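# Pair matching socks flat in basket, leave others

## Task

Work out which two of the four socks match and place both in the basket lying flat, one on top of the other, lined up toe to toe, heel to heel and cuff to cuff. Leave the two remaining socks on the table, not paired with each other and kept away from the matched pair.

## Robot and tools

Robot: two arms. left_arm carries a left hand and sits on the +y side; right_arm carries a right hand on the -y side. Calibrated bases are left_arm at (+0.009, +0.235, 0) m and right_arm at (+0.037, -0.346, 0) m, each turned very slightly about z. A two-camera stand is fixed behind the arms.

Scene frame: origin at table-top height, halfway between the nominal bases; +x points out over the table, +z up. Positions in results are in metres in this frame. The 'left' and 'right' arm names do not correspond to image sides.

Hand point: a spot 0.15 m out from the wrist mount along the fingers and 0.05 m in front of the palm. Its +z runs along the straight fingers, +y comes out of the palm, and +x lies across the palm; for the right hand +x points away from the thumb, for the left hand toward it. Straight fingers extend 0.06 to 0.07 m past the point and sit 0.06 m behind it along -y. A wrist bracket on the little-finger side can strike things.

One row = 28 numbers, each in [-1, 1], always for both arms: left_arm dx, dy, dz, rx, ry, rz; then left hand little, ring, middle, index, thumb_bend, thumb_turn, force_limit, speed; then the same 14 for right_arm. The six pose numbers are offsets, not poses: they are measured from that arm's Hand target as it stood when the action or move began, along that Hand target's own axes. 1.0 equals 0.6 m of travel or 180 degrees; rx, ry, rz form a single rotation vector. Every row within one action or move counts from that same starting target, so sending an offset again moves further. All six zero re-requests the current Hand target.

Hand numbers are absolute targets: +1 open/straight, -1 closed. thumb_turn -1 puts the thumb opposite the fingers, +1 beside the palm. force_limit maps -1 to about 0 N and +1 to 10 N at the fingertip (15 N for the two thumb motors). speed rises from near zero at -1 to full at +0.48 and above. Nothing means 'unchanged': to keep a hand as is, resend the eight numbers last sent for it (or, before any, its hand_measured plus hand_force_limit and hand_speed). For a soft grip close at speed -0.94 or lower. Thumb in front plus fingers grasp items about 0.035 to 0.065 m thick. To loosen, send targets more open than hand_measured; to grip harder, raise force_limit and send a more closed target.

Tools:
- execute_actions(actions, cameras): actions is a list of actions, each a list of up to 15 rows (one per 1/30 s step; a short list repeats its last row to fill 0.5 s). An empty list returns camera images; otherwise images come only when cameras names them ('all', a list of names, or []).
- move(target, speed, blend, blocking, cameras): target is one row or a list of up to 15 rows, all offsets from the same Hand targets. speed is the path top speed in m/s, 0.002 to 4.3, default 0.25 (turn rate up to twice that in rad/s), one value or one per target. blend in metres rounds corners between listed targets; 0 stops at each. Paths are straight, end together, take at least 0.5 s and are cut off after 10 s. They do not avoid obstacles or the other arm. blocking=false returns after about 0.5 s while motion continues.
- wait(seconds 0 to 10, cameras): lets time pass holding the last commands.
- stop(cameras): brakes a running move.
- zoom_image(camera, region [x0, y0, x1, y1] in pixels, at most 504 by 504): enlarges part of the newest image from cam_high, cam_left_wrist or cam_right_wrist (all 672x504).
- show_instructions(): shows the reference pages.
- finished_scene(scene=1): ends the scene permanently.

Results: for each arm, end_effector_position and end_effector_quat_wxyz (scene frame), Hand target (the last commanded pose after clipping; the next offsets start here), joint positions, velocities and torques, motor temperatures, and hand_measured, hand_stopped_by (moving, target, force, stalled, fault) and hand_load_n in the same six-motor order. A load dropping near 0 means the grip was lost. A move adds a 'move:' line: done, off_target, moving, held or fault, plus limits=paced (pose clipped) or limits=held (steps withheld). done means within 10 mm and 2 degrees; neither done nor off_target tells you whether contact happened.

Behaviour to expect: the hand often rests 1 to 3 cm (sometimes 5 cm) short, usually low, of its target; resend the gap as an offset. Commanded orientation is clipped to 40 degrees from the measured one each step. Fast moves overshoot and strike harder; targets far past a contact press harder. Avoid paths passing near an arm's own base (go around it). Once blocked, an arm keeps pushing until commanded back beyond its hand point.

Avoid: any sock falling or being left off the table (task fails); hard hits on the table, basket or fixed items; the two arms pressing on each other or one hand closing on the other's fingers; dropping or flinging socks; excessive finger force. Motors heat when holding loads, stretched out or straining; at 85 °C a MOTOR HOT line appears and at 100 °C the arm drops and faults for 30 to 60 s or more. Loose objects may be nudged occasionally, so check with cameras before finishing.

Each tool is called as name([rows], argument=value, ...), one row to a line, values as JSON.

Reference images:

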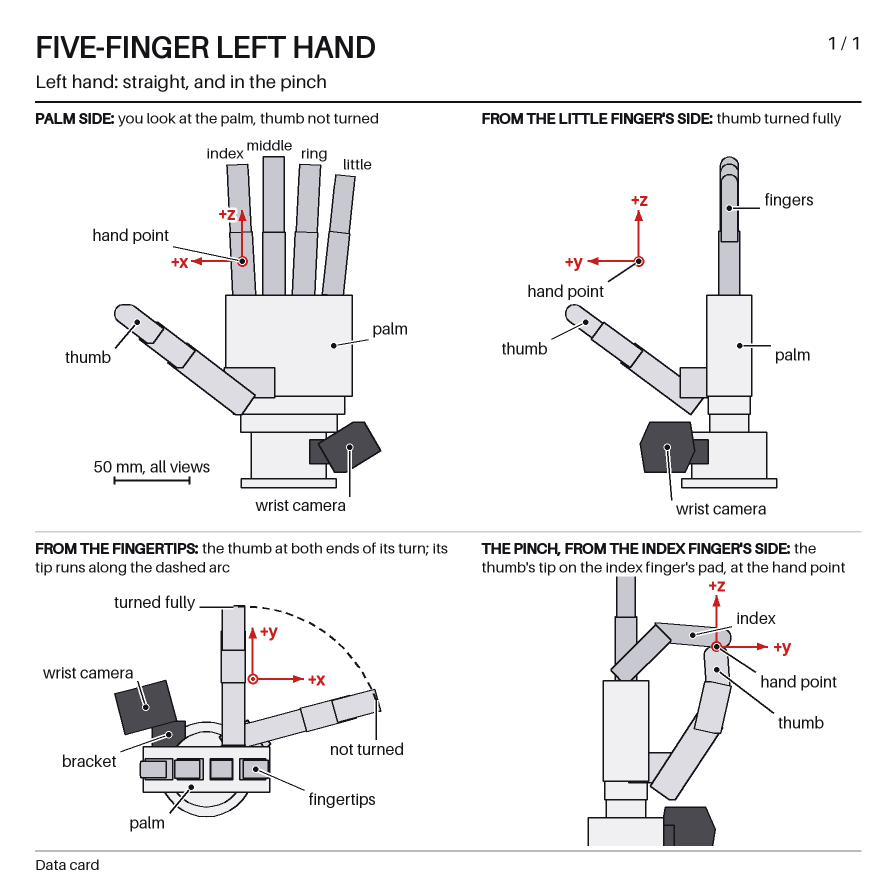

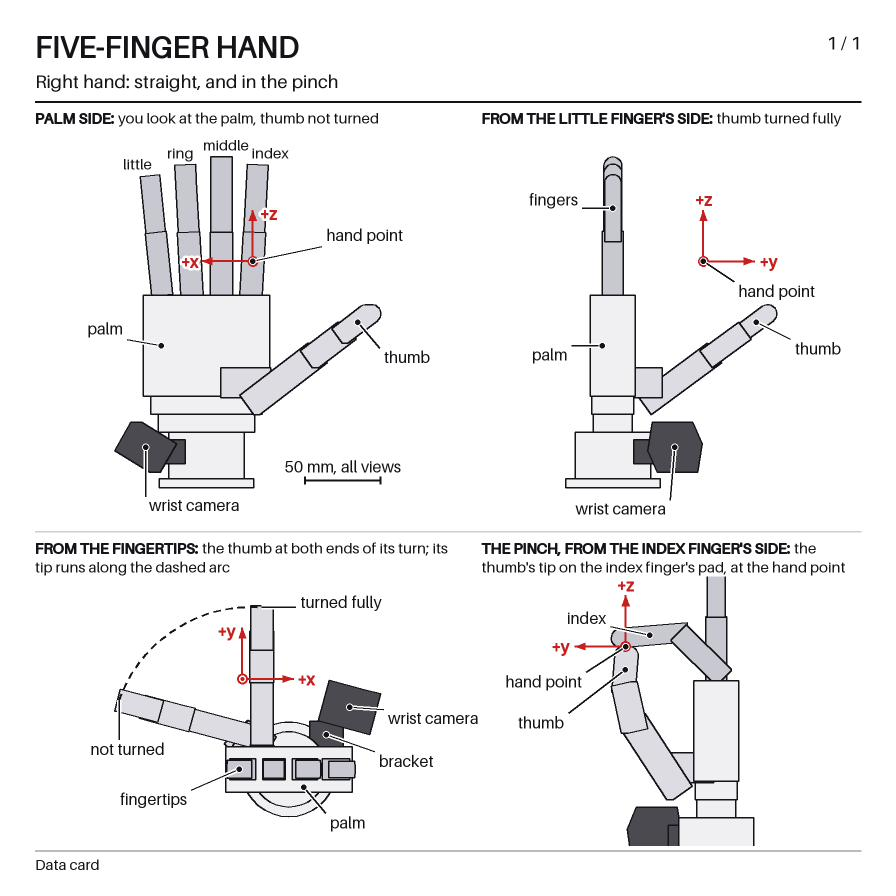

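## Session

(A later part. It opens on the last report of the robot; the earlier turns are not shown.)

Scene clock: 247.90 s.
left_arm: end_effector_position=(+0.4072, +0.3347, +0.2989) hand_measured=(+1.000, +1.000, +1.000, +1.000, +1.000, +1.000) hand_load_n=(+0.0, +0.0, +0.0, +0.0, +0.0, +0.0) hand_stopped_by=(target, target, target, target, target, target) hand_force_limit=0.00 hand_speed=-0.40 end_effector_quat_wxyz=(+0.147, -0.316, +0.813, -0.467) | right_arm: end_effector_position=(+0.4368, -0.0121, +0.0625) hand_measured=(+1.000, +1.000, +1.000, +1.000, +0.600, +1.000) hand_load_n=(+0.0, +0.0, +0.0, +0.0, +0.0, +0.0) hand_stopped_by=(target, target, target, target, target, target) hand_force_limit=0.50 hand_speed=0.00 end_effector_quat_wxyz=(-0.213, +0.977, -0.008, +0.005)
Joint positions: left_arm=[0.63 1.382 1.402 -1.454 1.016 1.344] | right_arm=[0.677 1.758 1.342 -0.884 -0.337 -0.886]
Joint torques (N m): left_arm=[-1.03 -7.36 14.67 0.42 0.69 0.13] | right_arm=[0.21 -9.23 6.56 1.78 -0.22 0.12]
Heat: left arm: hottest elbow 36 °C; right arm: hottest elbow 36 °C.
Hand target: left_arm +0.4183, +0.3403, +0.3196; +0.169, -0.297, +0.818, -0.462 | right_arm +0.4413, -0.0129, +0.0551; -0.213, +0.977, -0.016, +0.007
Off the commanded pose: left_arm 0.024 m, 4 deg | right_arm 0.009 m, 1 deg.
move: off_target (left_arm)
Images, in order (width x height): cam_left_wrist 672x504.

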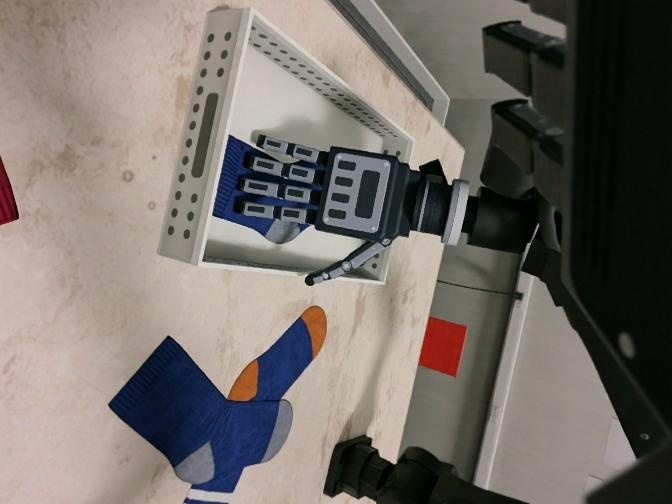

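move([
  [0,0,0,0,0,0,1,1,1,1,1,1,0,-0.4,0,0.0028,0.006,0,0,0,1,1,1,1,0.6,1,0.5,0],
  [0,0,0,0,0,0,1,1,1,1,1,1,0,-0.4,-0.0014,-0.035,0.0233,0,0,0,1,1,1,1,0.6,1,0.5,0],
], speed=[0.06,0.05], cameras=["cam_left_wrist"])

zoom_image(camera="cam_left_wrist", region=[180, 100, 380, 280])

Scene clock: 249.77 s.
left_arm: end_effector_position=(+0.4072, +0.3347, +0.2989) hand_measured=(+1.000, +1.000, +1.000, +1.000, +1.000, +1.000) hand_load_n=(+0.0, +0.0, +0.0, +0.0, +0.0, +0.0) hand_stopped_by=(target, target, target, target, target, target) hand_force_limit=0.00 hand_speed=-0.40 end_effector_quat_wxyz=(+0.147, -0.316, +0.813, -0.467) | right_arm: end_effector_position=(+0.4365, +0.0001, +0.0614) hand_measured=(+1.000, +1.000, +1.000, +1.000, +0.600, +1.000) hand_load_n=(+0.0, +0.0, +0.0, +0.0, +0.0, +0.0) hand_stopped_by=(target, target, target, target, target, target) hand_force_limit=0.50 hand_speed=0.00 end_effector_quat_wxyz=(-0.216, +0.976, -0.017, +0.007)
Joint positions: left_arm=[0.63 1.382 1.402 -1.454 1.016 1.344] | right_arm=[0.694 1.769 1.354 -0.867 -0.332 -0.848]
Joint torques (N m): left_arm=[-0.5 -7.06 14.58 0.38 0.65 0.08] | right_arm=[1.9 -7.59 8.61 1.59 0 0.12]
Heat: left arm: hottest elbow 36 °C; right arm: hottest elbow 36 °C.
Hand target: left_arm +0.4183, +0.3403, +0.3196; +0.169, -0.297, +0.818, -0.462 | right_arm +0.4415, +0.0122, +0.0512; -0.213, +0.977, -0.016, +0.007
Off the commanded pose: left_arm 0.024 m, 4 deg | right_arm 0.016 m, 0 deg.
move: off_target (left_arm, right_arm)
Images, in order (width x height): cam_left_wrist 672x504.

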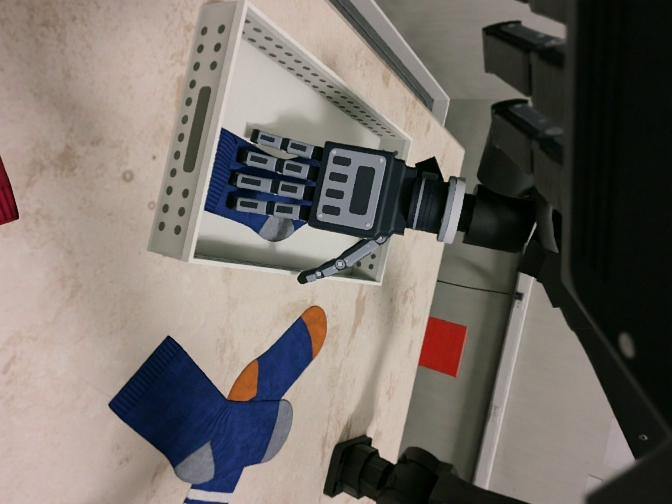

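Scaled by 2.520.

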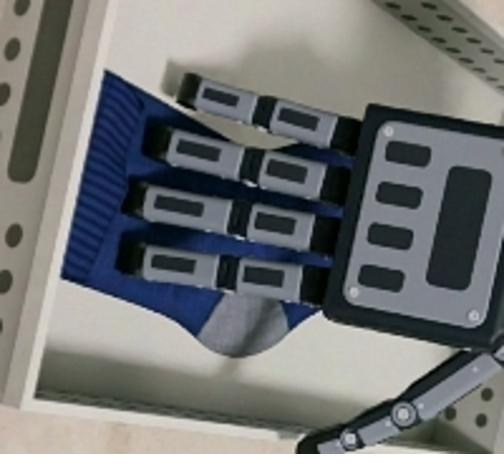

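move([
  [0,0,0,0,0,0,1,1,1,1,1,1,0,-0.4,0,0.0037,-0.0288,0,0,0,1,1,1,1,0.6,1,0.5,0],
  [0,0,0,0,0,0,1,1,1,1,1,1,0,-0.4,0,-0.0068,-0.0148,0,0,0,1,1,1,1,0.6,1,0.5,0],
  [0,0,0,0,0,0,1,1,1,1,1,1,0,-0.4,-0.0016,-0.0523,0.006,0,0,0,1,1,1,1,0.6,1,0.5,0],
], speed=[0.06,0.05,0.05], cameras=["cam_left_wrist"])

zoom_image(camera="cam_left_wrist", region=[180, 100, 380, 280])

Scene clock: 252.23 s.
left_arm: end_effector_position=(+0.4072, +0.3347, +0.2989) hand_measured=(+1.000, +1.000, +1.000, +1.000, +1.000, +1.000) hand_load_n=(+0.0, -0.5, +0.0, +0.0, +0.0, +0.0) hand_stopped_by=(target, target, target, target, target, target) hand_force_limit=0.00 hand_speed=-0.40 end_effector_quat_wxyz=(+0.147, -0.316, +0.813, -0.467) | right_arm: end_effector_position=(+0.4385, +0.0315, +0.0624) hand_measured=(+1.000, +1.000, +1.000, +1.000, +0.600, +1.000) hand_load_n=(+0.0, +0.0, +0.5, +0.0, +0.0, +0.0) hand_stopped_by=(target, target, target, target, target, target) hand_force_limit=0.50 hand_speed=0.00 end_effector_quat_wxyz=(-0.217, +0.976, -0.016, +0.010)
Joint positions: left_arm=[0.63 1.382 1.402 -1.454 1.016 1.344] | right_arm=[0.738 1.813 1.418 -0.869 -0.317 -0.806]
Joint torques (N m): left_arm=[-0.44 -7.24 14.64 0.42 0.68 0.1] | right_arm=[1.73 -8.59 9.58 0.36 -0.09 0.06]
Heat: left arm: hottest elbow 36 °C; right arm: hottest elbow 36 °C.
Hand target: left_arm +0.4183, +0.3403, +0.3196; +0.169, -0.297, +0.818, -0.462 | right_arm +0.4414, +0.0420, +0.0609; -0.213, +0.977, -0.016, +0.007
Off the commanded pose: left_arm 0.024 m, 4 deg | right_arm 0.011 m, 1 deg.
move: off_target (left_arm, right_arm)
Images, in order (width x height): cam_left_wrist 672x504.

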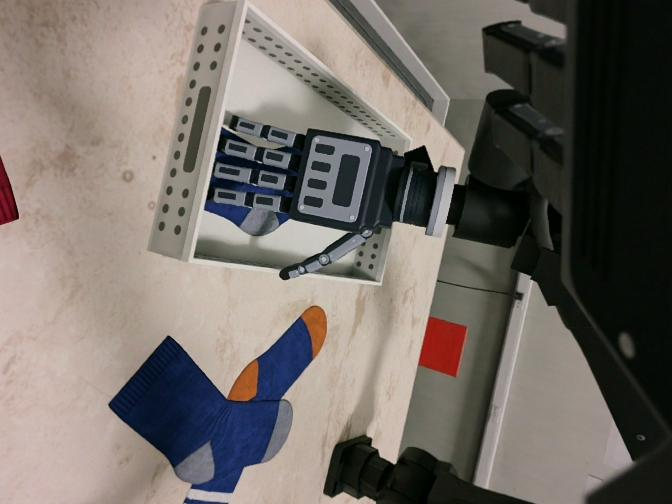

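Scaled by 2.520.

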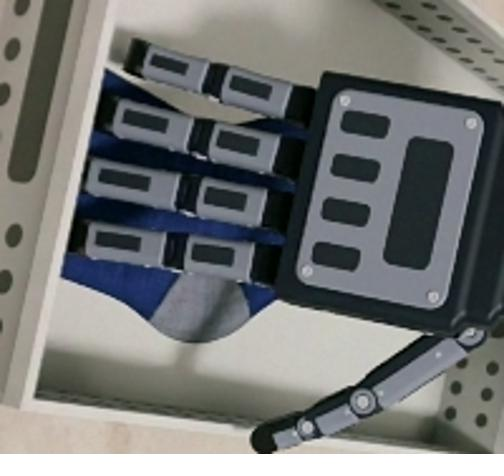

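move([
  [0,0,0,0,0,0,1,1,1,1,1,1,0,-0.4,0,-0.042,-0.061,0,0,0,1,1,1,1,0.6,1,0.5,0],
  [0,0,0,0,0,0,1,1,1,1,1,1,0,-0.4,0,0.09,-0.23,0,0,0,1,1,1,1,0.6,1,0.5,0],
], speed=[0.1,0.2], blend=[0.01,0], cameras=["cam_left_wrist","cam_right_wrist","cam_high"])

zoom_image(camera="cam_left_wrist", region=[180, 100, 380, 280])

zoom_image(camera="cam_high", region=[330, 220, 430, 320])

Scene clock: 254.73 s.
left_arm: end_effector_position=(+0.4072, +0.3347, +0.2989) hand_measured=(+1.000, +1.000, +1.000, +1.000, +1.000, +1.000) hand_load_n=(+0.0, +0.0, +0.0, +0.0, +0.0, +0.0) hand_stopped_by=(target, target, target, target, target, target) hand_force_limit=0.00 hand_speed=-0.40 end_effector_quat_wxyz=(+0.147, -0.316, +0.813, -0.467) | right_arm: end_effector_position=(+0.4403, -0.0638, +0.1594) hand_measured=(+1.000, +1.000, +1.000, +1.000, +0.600, +1.000) hand_load_n=(+0.0, +0.0, +0.0, +0.0, +0.0, +0.0) hand_stopped_by=(target, target, target, target, target, target) hand_force_limit=0.50 hand_speed=0.00 end_effector_quat_wxyz=(-0.212, +0.977, -0.023, +0.008)
Joint positions: left_arm=[0.63 1.382 1.402 -1.454 1.016 1.344] | right_arm=[0.589 1.62 1.429 -1.128 -0.351 -0.944]
Joint torques (N m): left_arm=[-1.14 -6.89 14.58 0.2 0.65 0.11] | right_arm=[1.14 -9.93 7.32 0.25 -0.52 -0.14]
Heat: left arm: hottest elbow 36 °C; right arm: hottest elbow 36 °C.
Hand target: left_arm +0.4183, +0.3403, +0.3196; +0.169, -0.297, +0.818, -0.462 | right_arm +0.4371, -0.0644, +0.1639; -0.213, +0.977, -0.016, +0.007
Off the commanded pose: left_arm 0.024 m, 4 deg | right_arm 0.006 m, 1 deg.
move: off_target (left_arm)

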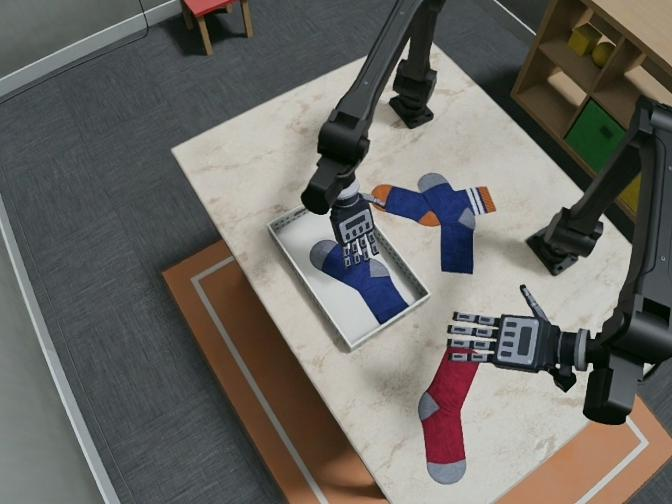

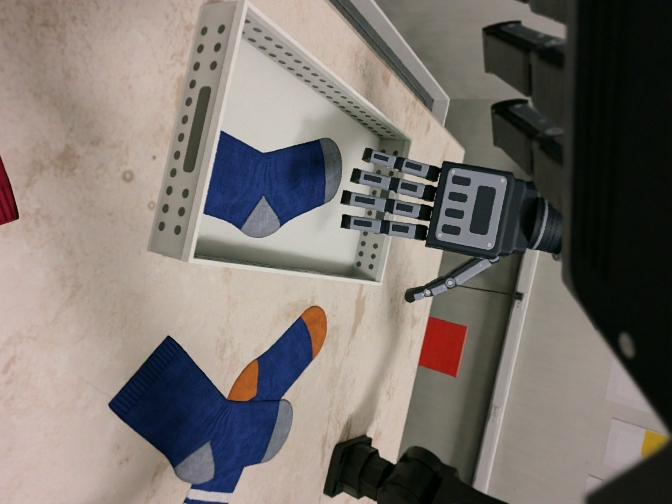

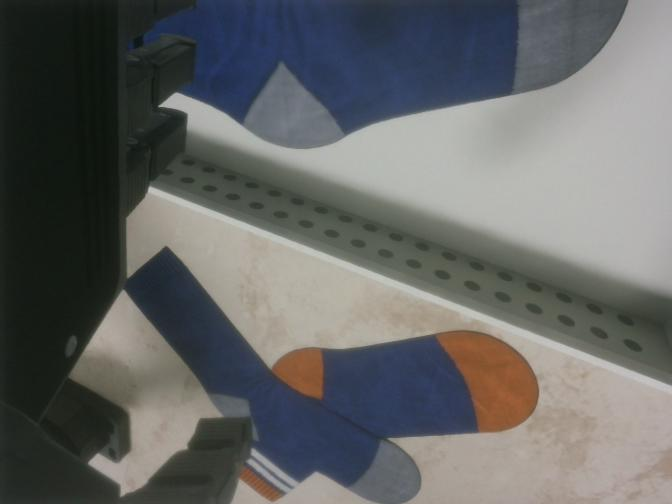

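Scaled by 2.520.

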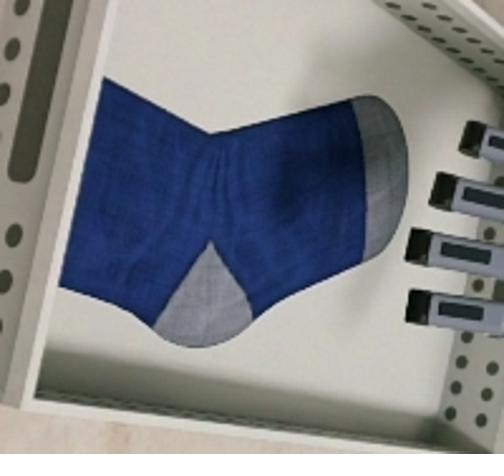

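Scaled by 5.040.

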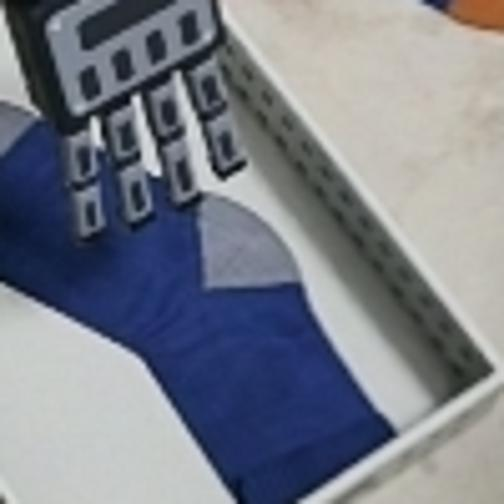

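execute_actions(actions=[], cameras=["all"])

Scene clock: 255.87 s.
left_arm: end_effector_position=(+0.4072, +0.3347, +0.2989) hand_measured=(+1.000, +1.000, +1.000, +1.000, +1.000, +1.000) hand_load_n=(+0.0, +0.0, +0.0, +0.0, +0.0, +0.0) hand_stopped_by=(target, target, target, target, target, target) hand_force_limit=0.00 hand_speed=-0.40 end_effector_quat_wxyz=(+0.147, -0.316, +0.813, -0.467) | right_arm: end_effector_position=(+0.4404, -0.0638, +0.1594) hand_measured=(+1.000, +1.000, +1.000, +1.000, +0.600, +1.000) hand_load_n=(+0.0, +0.0, +0.0, +0.0, +0.0, +0.0) hand_stopped_by=(target, target, target, target, target, target) hand_force_limit=0.50 hand_speed=0.00 end_effector_quat_wxyz=(-0.212, +0.977, -0.023, +0.008)
Joint positions: left_arm=[0.63 1.382 1.402 -1.454 1.016 1.344] | right_arm=[0.589 1.62 1.429 -1.128 -0.351 -0.945]
Joint velocities: within noise
Joint torques (N m): left_arm=[-1.08 -7.12 14.61 0.46 0.67 0.11] | right_arm=[1.32 -9.76 7.45 0.29 -0.53 -0.12]
Motor temperatures (°C): left_arm=[24 26 36 27 27 24] | right_arm=[23 26 36 24 24 25]
Heat: left arm: hottest elbow 36 °C; right arm: hottest elbow 36 °C.
Hand target: left_arm +0.4183, +0.3403, +0.3196; +0.169, -0.297, +0.818, -0.462 | right_arm +0.4371, -0.0644, +0.1639; -0.213, +0.977, -0.016, +0.007
Off the commanded pose: left_arm 0.024 m, 4 deg | right_arm 0.006 m, 1 deg.

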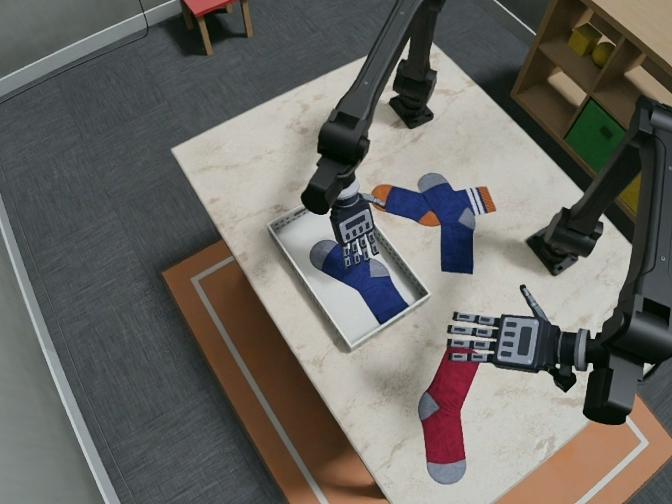

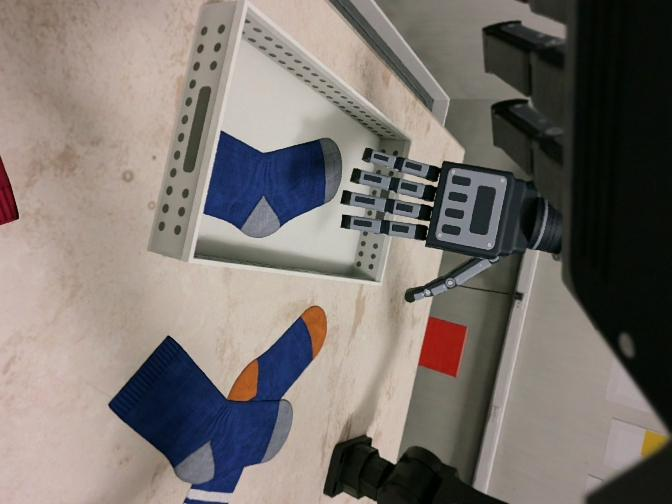

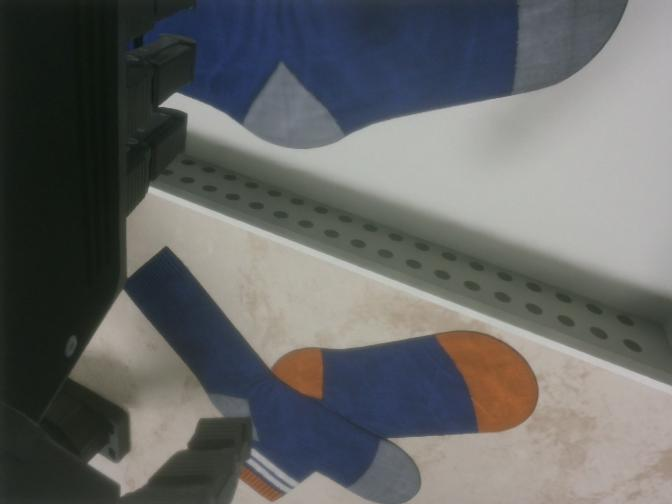

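zoom_image(camera="cam_high", region=[300, 220, 440, 350])

zoom_image(camera="cam_left_wrist", region=[150, 90, 400, 280])

Scaled by 3.600.

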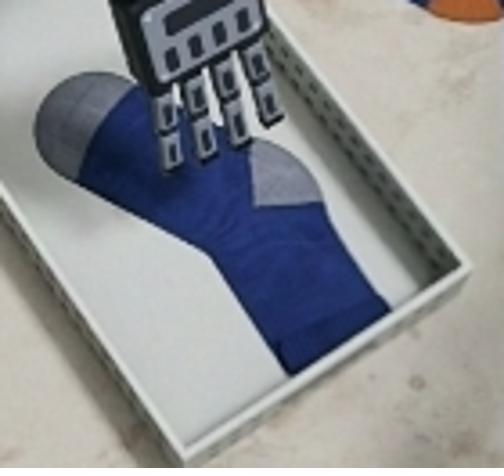

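Scaled by 2.016.

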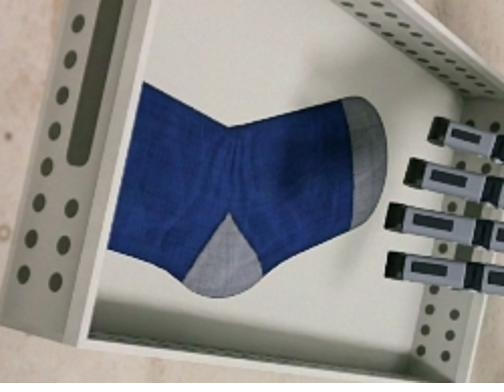

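move([
  [0,0,0,0,0,0,1,1,1,1,1,1,0,-0.4,-0.0567,0.0446,0.0969,0,0,0,1,1,1,1,0.6,1,0.5,0],
  [0,0,0,0,0,0,1,1,1,1,1,1,0,-0.4,-0.0567,0.0778,0.1697,0,0,0,1,1,1,1,0.6,1,0.5,0],
], speed=[0.15,0.08], cameras=["cam_high","cam_left_wrist"])

Scene clock: 258.63 s.
left_arm: end_effector_position=(+0.4072, +0.3347, +0.2989) hand_measured=(+1.000, +1.000, +1.000, +1.000, +1.000, +1.000) hand_load_n=(+0.0, +0.0, +0.0, +0.0, +0.0, +0.0) hand_stopped_by=(target, target, target, target, target, target) hand_force_limit=0.00 hand_speed=-0.40 end_effector_quat_wxyz=(+0.147, -0.316, +0.813, -0.467) | right_arm: end_effector_position=(+0.4036, -0.0663, +0.0597) hand_measured=(+1.000, +1.000, +1.000, +1.000, +0.600, +1.000) hand_load_n=(+0.0, +0.0, +0.0, +0.5, -0.5, +0.0) hand_stopped_by=(target, target, target, target, target, target) hand_force_limit=0.50 hand_speed=0.00 end_effector_quat_wxyz=(-0.215, +0.976, -0.014, +0.007)
Joint positions: left_arm=[0.63 1.382 1.402 -1.454 1.016 1.344] | right_arm=[0.623 1.622 1.154 -0.842 -0.351 -0.928]
Joint torques (N m): left_arm=[-0.85 -7.3 14.6 0.29 0.69 0.13] | right_arm=[0.91 -7 6.2 1.87 -0.11 0.08]
Heat: left arm: hottest elbow 36 °C; right arm: hottest elbow 36 °C.
Hand target: left_arm +0.4183, +0.3403, +0.3196; +0.169, -0.297, +0.818, -0.462 | right_arm +0.4040, -0.0632, +0.0517; -0.213, +0.977, -0.016, +0.007
Off the commanded pose: left_arm 0.024 m, 4 deg | right_arm 0.009 m, 0 deg.
move: off_target (left_arm)
Images, in order (width x height): cam_high 672x504, cam_left_wrist 672x504.

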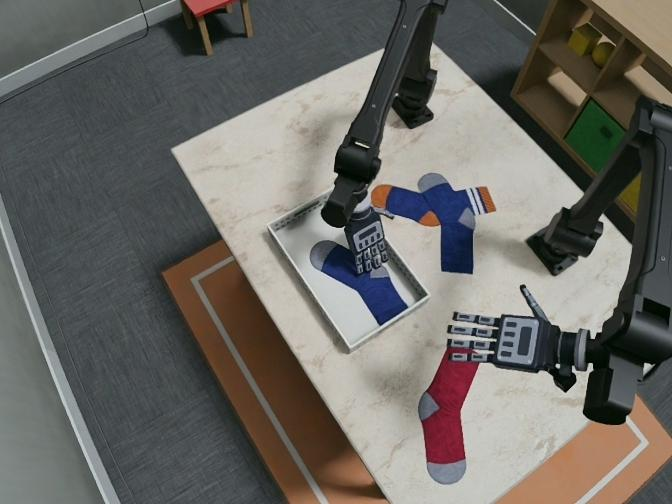

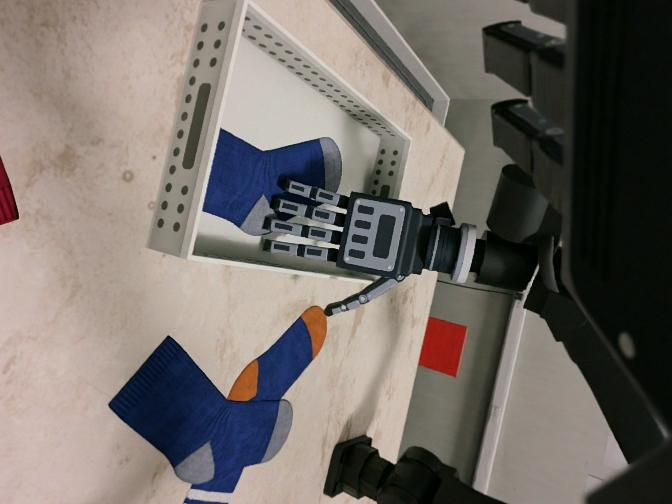

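move([
  [0,0,0,0,0,0,1,1,1,1,1,1,0,-0.4,0.0144,0.0746,-0.0341,0,0,0,1,1,1,1,0.6,1,0.5,0],
  [0,0,0,0,0,0,1,1,1,1,1,1,0,-0.4,0.0144,0.0192,-0.1553,0,0,0,1,1,1,1,0.6,1,0.5,0],
], speed=[0.08,0.2], cameras=["cam_high","cam_left_wrist"])

zoom_image(camera="cam_left_wrist", region=[150, 90, 400, 280])

Scene clock: 260.80 s.
left_arm: end_effector_position=(+0.4072, +0.3347, +0.2989) hand_measured=(+1.000, +1.000, +1.000, +1.000, +1.000, +1.000) hand_load_n=(+0.0, +0.0, +0.0, +0.0, +0.0, -0.5) hand_stopped_by=(target, target, target, target, target, target) hand_force_limit=0.00 hand_speed=-0.40 end_effector_quat_wxyz=(+0.147, -0.316, +0.813, -0.467) | right_arm: end_effector_position=(+0.3964, -0.1147, +0.1161) hand_measured=(+1.000, +1.000, +1.000, +1.000, +0.600, +1.000) hand_load_n=(+0.0, +0.0, +0.0, +0.0, +0.0, +0.0) hand_stopped_by=(target, target, target, target, target, target) hand_force_limit=0.50 hand_speed=0.00 end_effector_quat_wxyz=(-0.206, +0.978, -0.020, -0.008)
Joint positions: left_arm=[0.63 1.382 1.402 -1.454 1.016 1.344] | right_arm=[0.539 1.517 1.191 -1.048 -0.369 -1.008]
Joint torques (N m): left_arm=[-0.79 -6.77 14.49 0.38 0.71 0.12] | right_arm=[-0.21 -7.71 9.96 0.21 -0.4 -0.13]
Heat: left arm: hottest elbow 36 °C; right arm: hottest elbow 36 °C.
Hand target: left_arm +0.4183, +0.3403, +0.3196; +0.169, -0.297, +0.818, -0.462 | right_arm +0.4103, -0.1128, +0.1317; -0.213, +0.977, -0.016, +0.007
Off the commanded pose: left_arm 0.024 m, 4 deg | right_arm 0.021 m, 2 deg.
move: off_target (left_arm, right_arm)
Images, in order (width x height): cam_high 672x504, cam_left_wrist 672x504.

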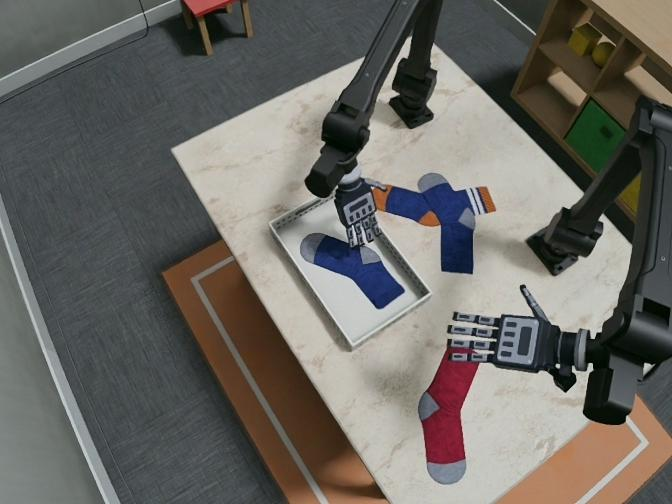

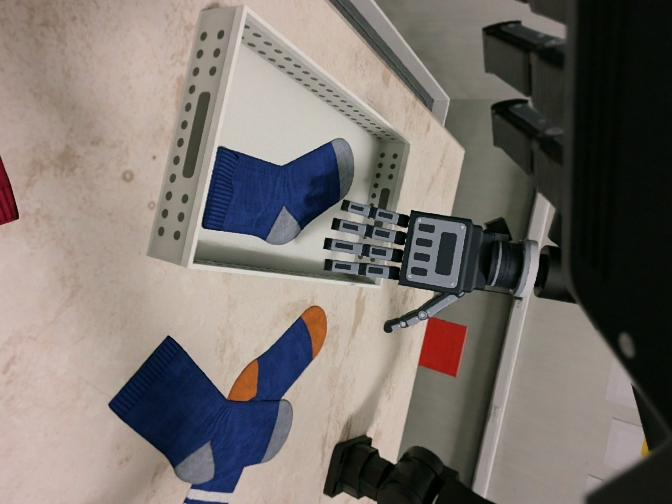

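Scaled by 2.016.

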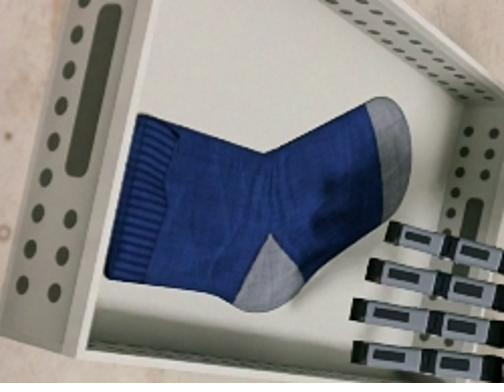

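zoom_image(camera="cam_left_wrist", region=[190, 135, 270, 245])

zoom_image(camera="cam_left_wrist", region=[100, 320, 220, 500])

zoom_image(camera="cam_high", region=[350, 250, 440, 330])

Scaled by 4.582.

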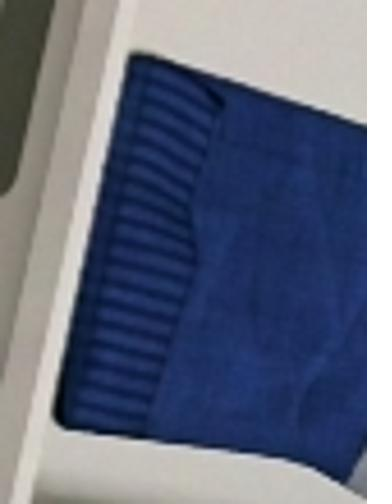

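Scaled by 2.800.

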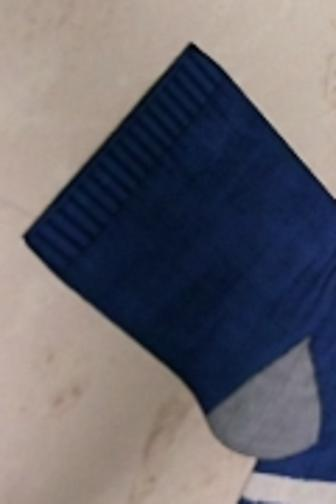

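Scaled by 5.600.

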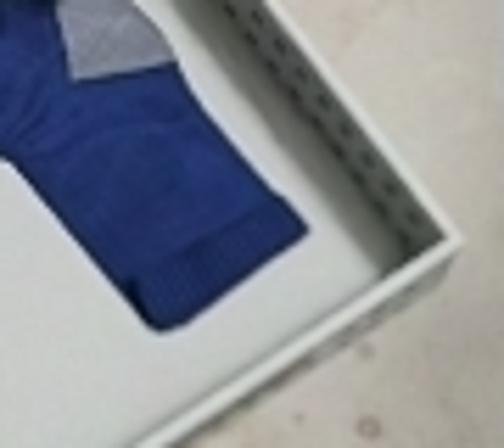

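move([
  [0,0,0,0,0,0,1,1,1,1,1,1,0,-0.4,0.0023,0.0404,0.1275,0,0,0,1,1,1,1,0.6,1,0.5,0],
  [0,0,0,0,0,0,1,1,1,1,1,1,0,-0.4,0.0167,0.1150,0.0934,0,0,0,1,1,1,1,0.6,1,0.5,0],
], speed=[0.1,0.08], cameras=["cam_high","cam_left_wrist"])

Scene clock: 265.20 s.
left_arm: end_effector_position=(+0.4072, +0.3347, +0.2989) hand_measured=(+1.000, +1.000, +1.000, +1.000, +1.000, +1.000) hand_load_n=(+0.0, +0.0, -0.5, +0.0, +0.0, +0.0) hand_stopped_by=(target, target, target, target, target, target) hand_force_limit=0.00 hand_speed=-0.40 end_effector_quat_wxyz=(+0.147, -0.316, +0.813, -0.467) | right_arm: end_effector_position=(+0.4240, -0.1426, +0.0568) hand_measured=(+1.000, +1.000, +1.000, +1.000, +0.600, +1.000) hand_load_n=(+0.0, +0.0, +0.5, +0.0, +0.0, +0.0) hand_stopped_by=(target, target, target, target, target, target) hand_force_limit=0.50 hand_speed=0.00 end_effector_quat_wxyz=(-0.224, +0.974, -0.015, +0.013)
Joint positions: left_arm=[0.63 1.382 1.402 -1.454 1.016 1.344] | right_arm=[0.451 1.581 1.097 -0.87 -0.4 -1.1]
Joint torques (N m): left_arm=[-0.44 -6.95 14.65 0.46 0.69 0.13] | right_arm=[0.38 -7.47 5.61 0.23 0.13 -0.21]
Heat: left arm: hottest elbow 37 °C; right arm: hottest elbow 36 °C.
Hand target: left_arm +0.4183, +0.3403, +0.3196; +0.169, -0.297, +0.818, -0.462 | right_arm +0.4194, -0.1526, +0.0520; -0.213, +0.977, -0.016, +0.007
Off the commanded pose: left_arm 0.024 m, 4 deg | right_arm 0.012 m, 1 deg.
move: off_target (left_arm, right_arm)
Images, in order (width x height): cam_high 672x504, cam_left_wrist 672x504.

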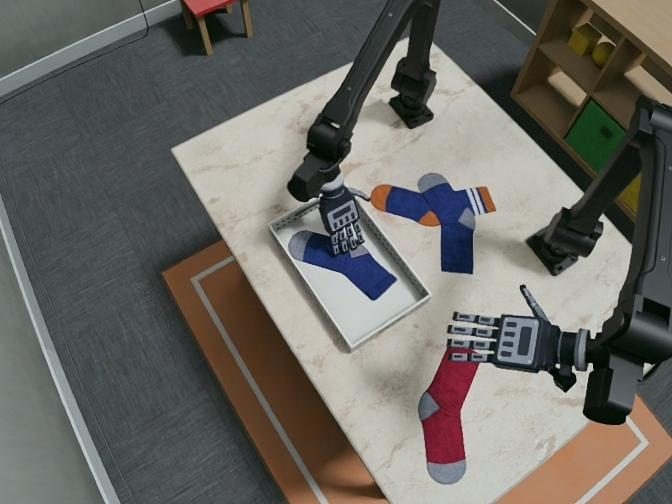

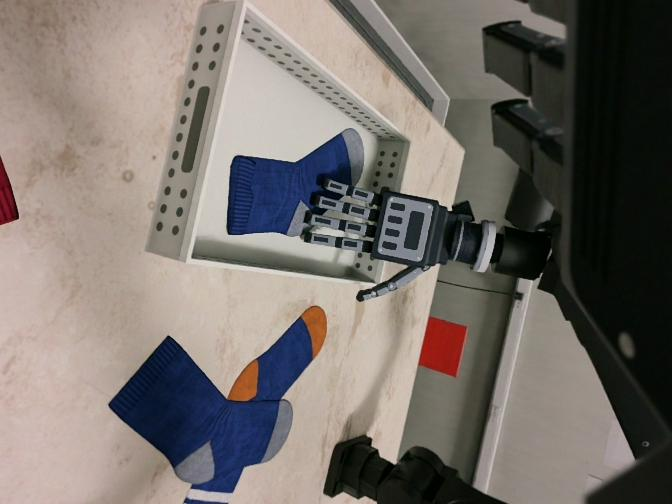

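zoom_image(camera="cam_left_wrist", region=[200, 110, 400, 280])

zoom_image(camera="cam_high", region=[270, 190, 440, 350])

Scaled by 2.520.

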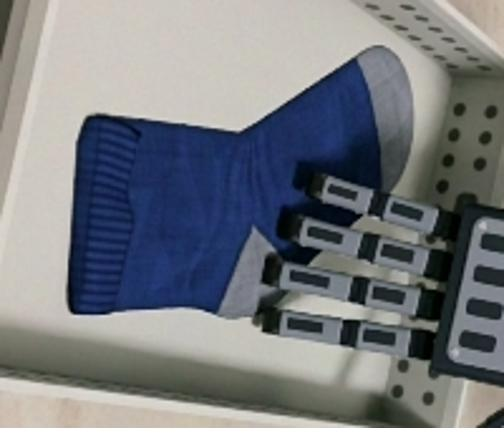

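Scaled by 2.965.

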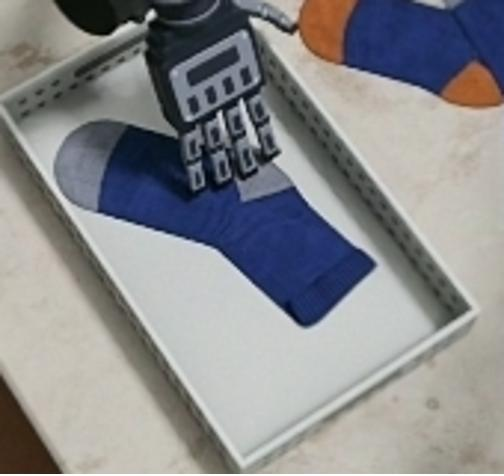

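move(target=[0.2506,0.0595,0.2864,-0.157,0.1183,0.1196,1,1,1,1,1,1,0,-0.4,0,0,0,0,0,0,1,1,1,1,0.6,1,0.5,0], speed=0.3, cameras=["cam_high","cam_left_wrist"])

Scene clock: 268.07 s.
left_arm: end_effector_position=(+0.3850, +0.1434, +0.2012) hand_measured=(+1.000, +1.000, +1.000, +1.000, +1.000, +1.000) hand_load_n=(-0.5, +0.0, +0.0, +0.0, +0.0, +0.0) hand_stopped_by=(target, target, target, target, target, target) hand_force_limit=0.00 hand_speed=-0.40 end_effector_quat_wxyz=(+0.021, -0.074, +0.963, -0.258) | right_arm: end_effector_position=(+0.4240, -0.1426, +0.0568) hand_measured=(+1.000, +1.000, +1.000, +1.000, +0.600, +1.000) hand_load_n=(+0.0, +0.0, +0.5, +0.0, +0.0, +0.0) hand_stopped_by=(target, target, target, target, target, target) hand_force_limit=0.50 hand_speed=0.00 end_effector_quat_wxyz=(-0.224, +0.974, -0.015, +0.013)
Joint positions: left_arm=[-0.065 1.364 1.253 -1.312 0.504 1.275] | right_arm=[0.451 1.581 1.097 -0.87 -0.4 -1.1]
Joint torques (N m): left_arm=[0.03 -7.41 9.22 1.44 0.2 -0.16] | right_arm=[0.21 -7.59 5.59 0.23 0.1 -0.14]
Heat: left arm: hottest elbow 37 °C; right arm: hottest elbow 35 °C.
Hand target: left_arm +0.3860, +0.1450, +0.2002; +0.023, -0.084, +0.962, -0.258 | right_arm +0.4194, -0.1526, +0.0521; -0.213, +0.977, -0.016, +0.007
Off the commanded pose: left_arm 0.002 m, 1 deg | right_arm 0.012 m, 1 deg.
move: off_target (right_arm)
Images, in order (width x height): cam_high 672x504, cam_left_wrist 672x504.

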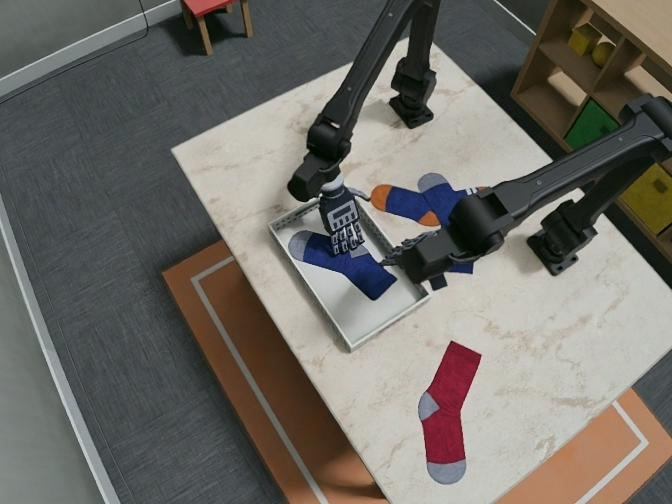

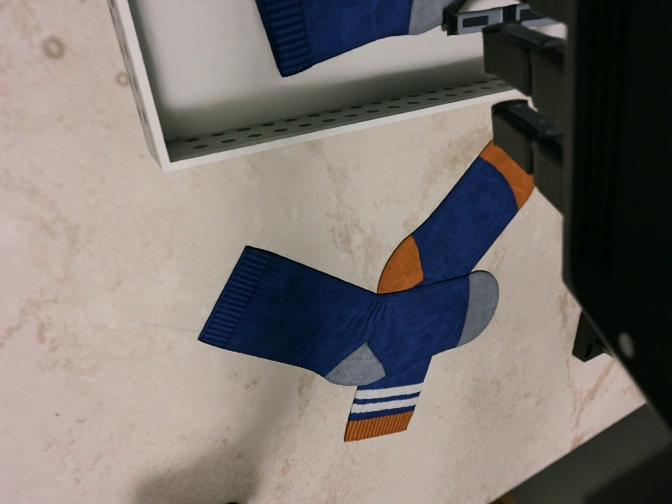

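zoom_image(camera="cam_high", region=[330, 200, 490, 320])

Scaled by 3.150.

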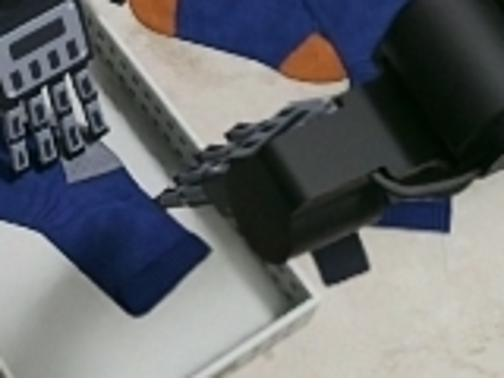

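move(target=[-0.0780,0.0176,0.1054,0,0,0,1,1,1,1,1,1,0,-0.4,0,0,0,0,0,0,1,1,1,1,0.6,1,0.5,0], speed=0.2, cameras=["cam_high","cam_left_wrist"])

zoom_image(camera="cam_high", region=[330, 200, 490, 320])

Scene clock: 269.57 s.
left_arm: end_effector_position=(+0.4340, +0.1359, +0.1323) hand_measured=(+1.000, +1.000, +1.000, +1.000, +1.000, +1.000) hand_load_n=(+0.0, +0.0, +0.0, +0.0, -0.5, +0.0) hand_stopped_by=(target, target, target, target, target, target) hand_force_limit=0.00 hand_speed=-0.40 end_effector_quat_wxyz=(+0.012, -0.084, +0.963, -0.255) | right_arm: end_effector_position=(+0.4240, -0.1426, +0.0568) hand_measured=(+1.000, +1.000, +1.000, +1.000, +0.600, +1.000) hand_load_n=(+0.0, +0.0, +0.5, +0.0, +0.0, +0.0) hand_stopped_by=(target, target, target, target, target, target) hand_force_limit=0.50 hand_speed=0.00 end_effector_quat_wxyz=(-0.224, +0.974, -0.015, +0.013)
Joint positions: left_arm=[-0.07 1.538 1.253 -1.148 0.5 1.253] | right_arm=[0.451 1.581 1.097 -0.87 -0.4 -1.1]
Joint torques (N m): left_arm=[-1.38 -9.82 9.52 1.33 0.25 -0.16] | right_arm=[-0.09 -7.59 5.57 0.17 0.1 -0.15]
Heat: left arm: hottest elbow 36 °C; right arm: hottest elbow 35 °C.
Hand target: left_arm +0.4361, +0.1310, +0.1401; +0.023, -0.084, +0.962, -0.258 | right_arm +0.4194, -0.1526, +0.0521; -0.213, +0.977, -0.016, +0.007
Off the commanded pose: left_arm 0.009 m, 1 deg | right_arm 0.012 m, 1 deg.
move: off_target (right_arm)
Images, in order (width x height): cam_high 672x504, cam_left_wrist 672x504.

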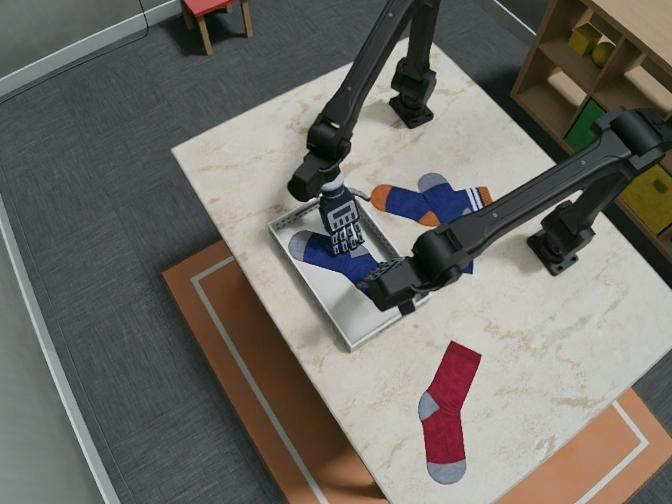

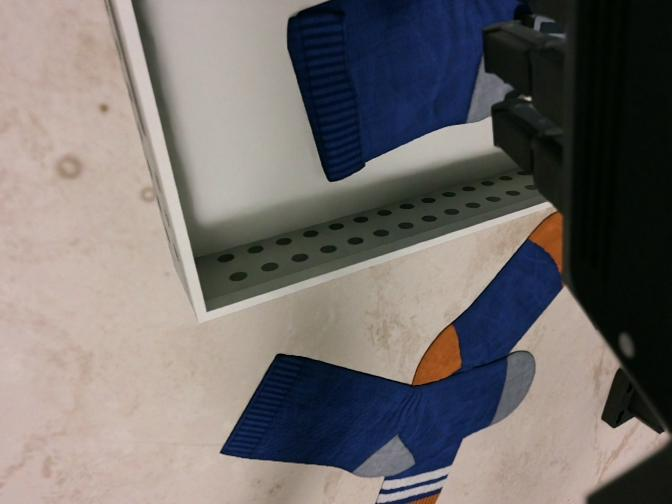

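Scaled by 3.150.

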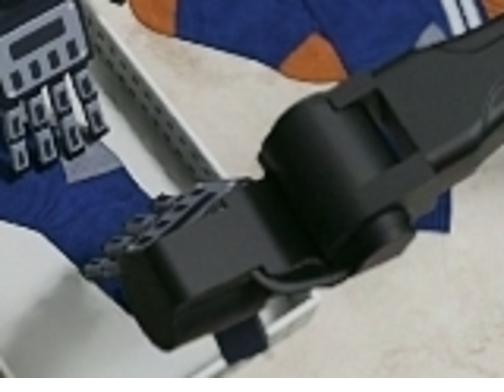

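move(target=[0.0316,0.0779,0.1475,0,0,0,1,1,1,1,1,1,0,-0.4,0,0,0,0,0,0,1,1,1,1,0.6,1,0.5,0], speed=0.1, cameras=["cam_high","cam_left_wrist"])

zoom_image(camera="cam_high", region=[330, 200, 450, 320])

Scene clock: 271.37 s.
left_arm: end_effector_position=(+0.4186, +0.1283, +0.0407) hand_measured=(+1.000, +1.000, +1.000, +1.000, +1.000, +1.000) hand_load_n=(+0.0, +0.0, +0.0, +0.0, +0.0, +0.0) hand_stopped_by=(target, target, target, target, target, target) hand_force_limit=0.00 hand_speed=-0.40 end_effector_quat_wxyz=(+0.022, -0.082, +0.963, -0.257) | right_arm: end_effector_position=(+0.4240, -0.1426, +0.0568) hand_measured=(+1.000, +1.000, +1.000, +1.000, +0.600, +1.000) hand_load_n=(+0.0, +0.0, +0.0, +0.0, +0.0, +0.0) hand_stopped_by=(target, target, target, target, target, target) hand_force_limit=0.50 hand_speed=0.00 end_effector_quat_wxyz=(-0.224, +0.974, -0.015, +0.013)
Joint positions: left_arm=[-0.091 1.586 1.046 -0.862 0.497 1.229] | right_arm=[0.451 1.581 1.097 -0.87 -0.4 -1.1]
Joint torques (N m): left_arm=[-1.08 -8.7 8.09 1.2 0.21 -0.19] | right_arm=[0.44 -7.53 5.64 0.2 0.11 -0.16]
Heat: left arm: hottest elbow 36 °C; right arm: hottest elbow 35 °C.
Hand target: left_arm +0.4182, +0.1240, +0.0401; +0.023, -0.084, +0.962, -0.258 | right_arm +0.4194, -0.1526, +0.0521; -0.213, +0.977, -0.016, +0.007
Off the commanded pose: left_arm 0.004 m, 0 deg | right_arm 0.012 m, 1 deg.
move: off_target (right_arm)
Images, in order (width x height): cam_high 672x504, cam_left_wrist 672x504.

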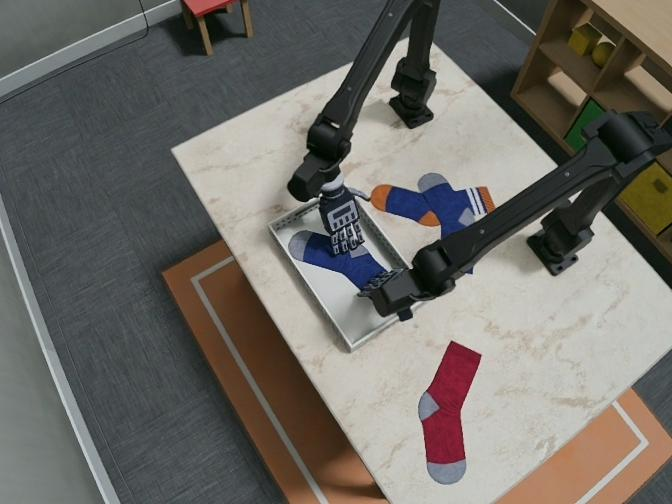

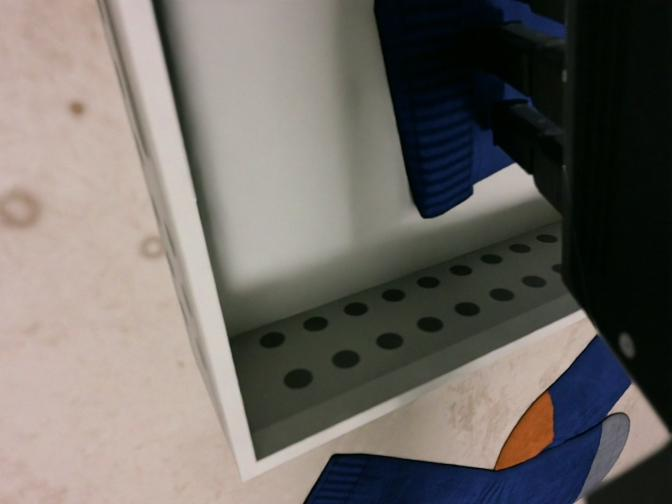

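Scaled by 4.200.

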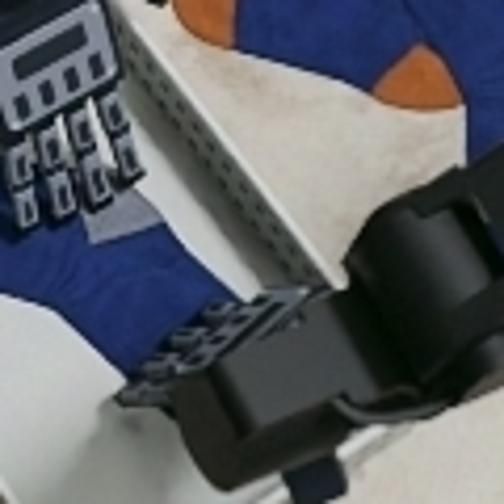

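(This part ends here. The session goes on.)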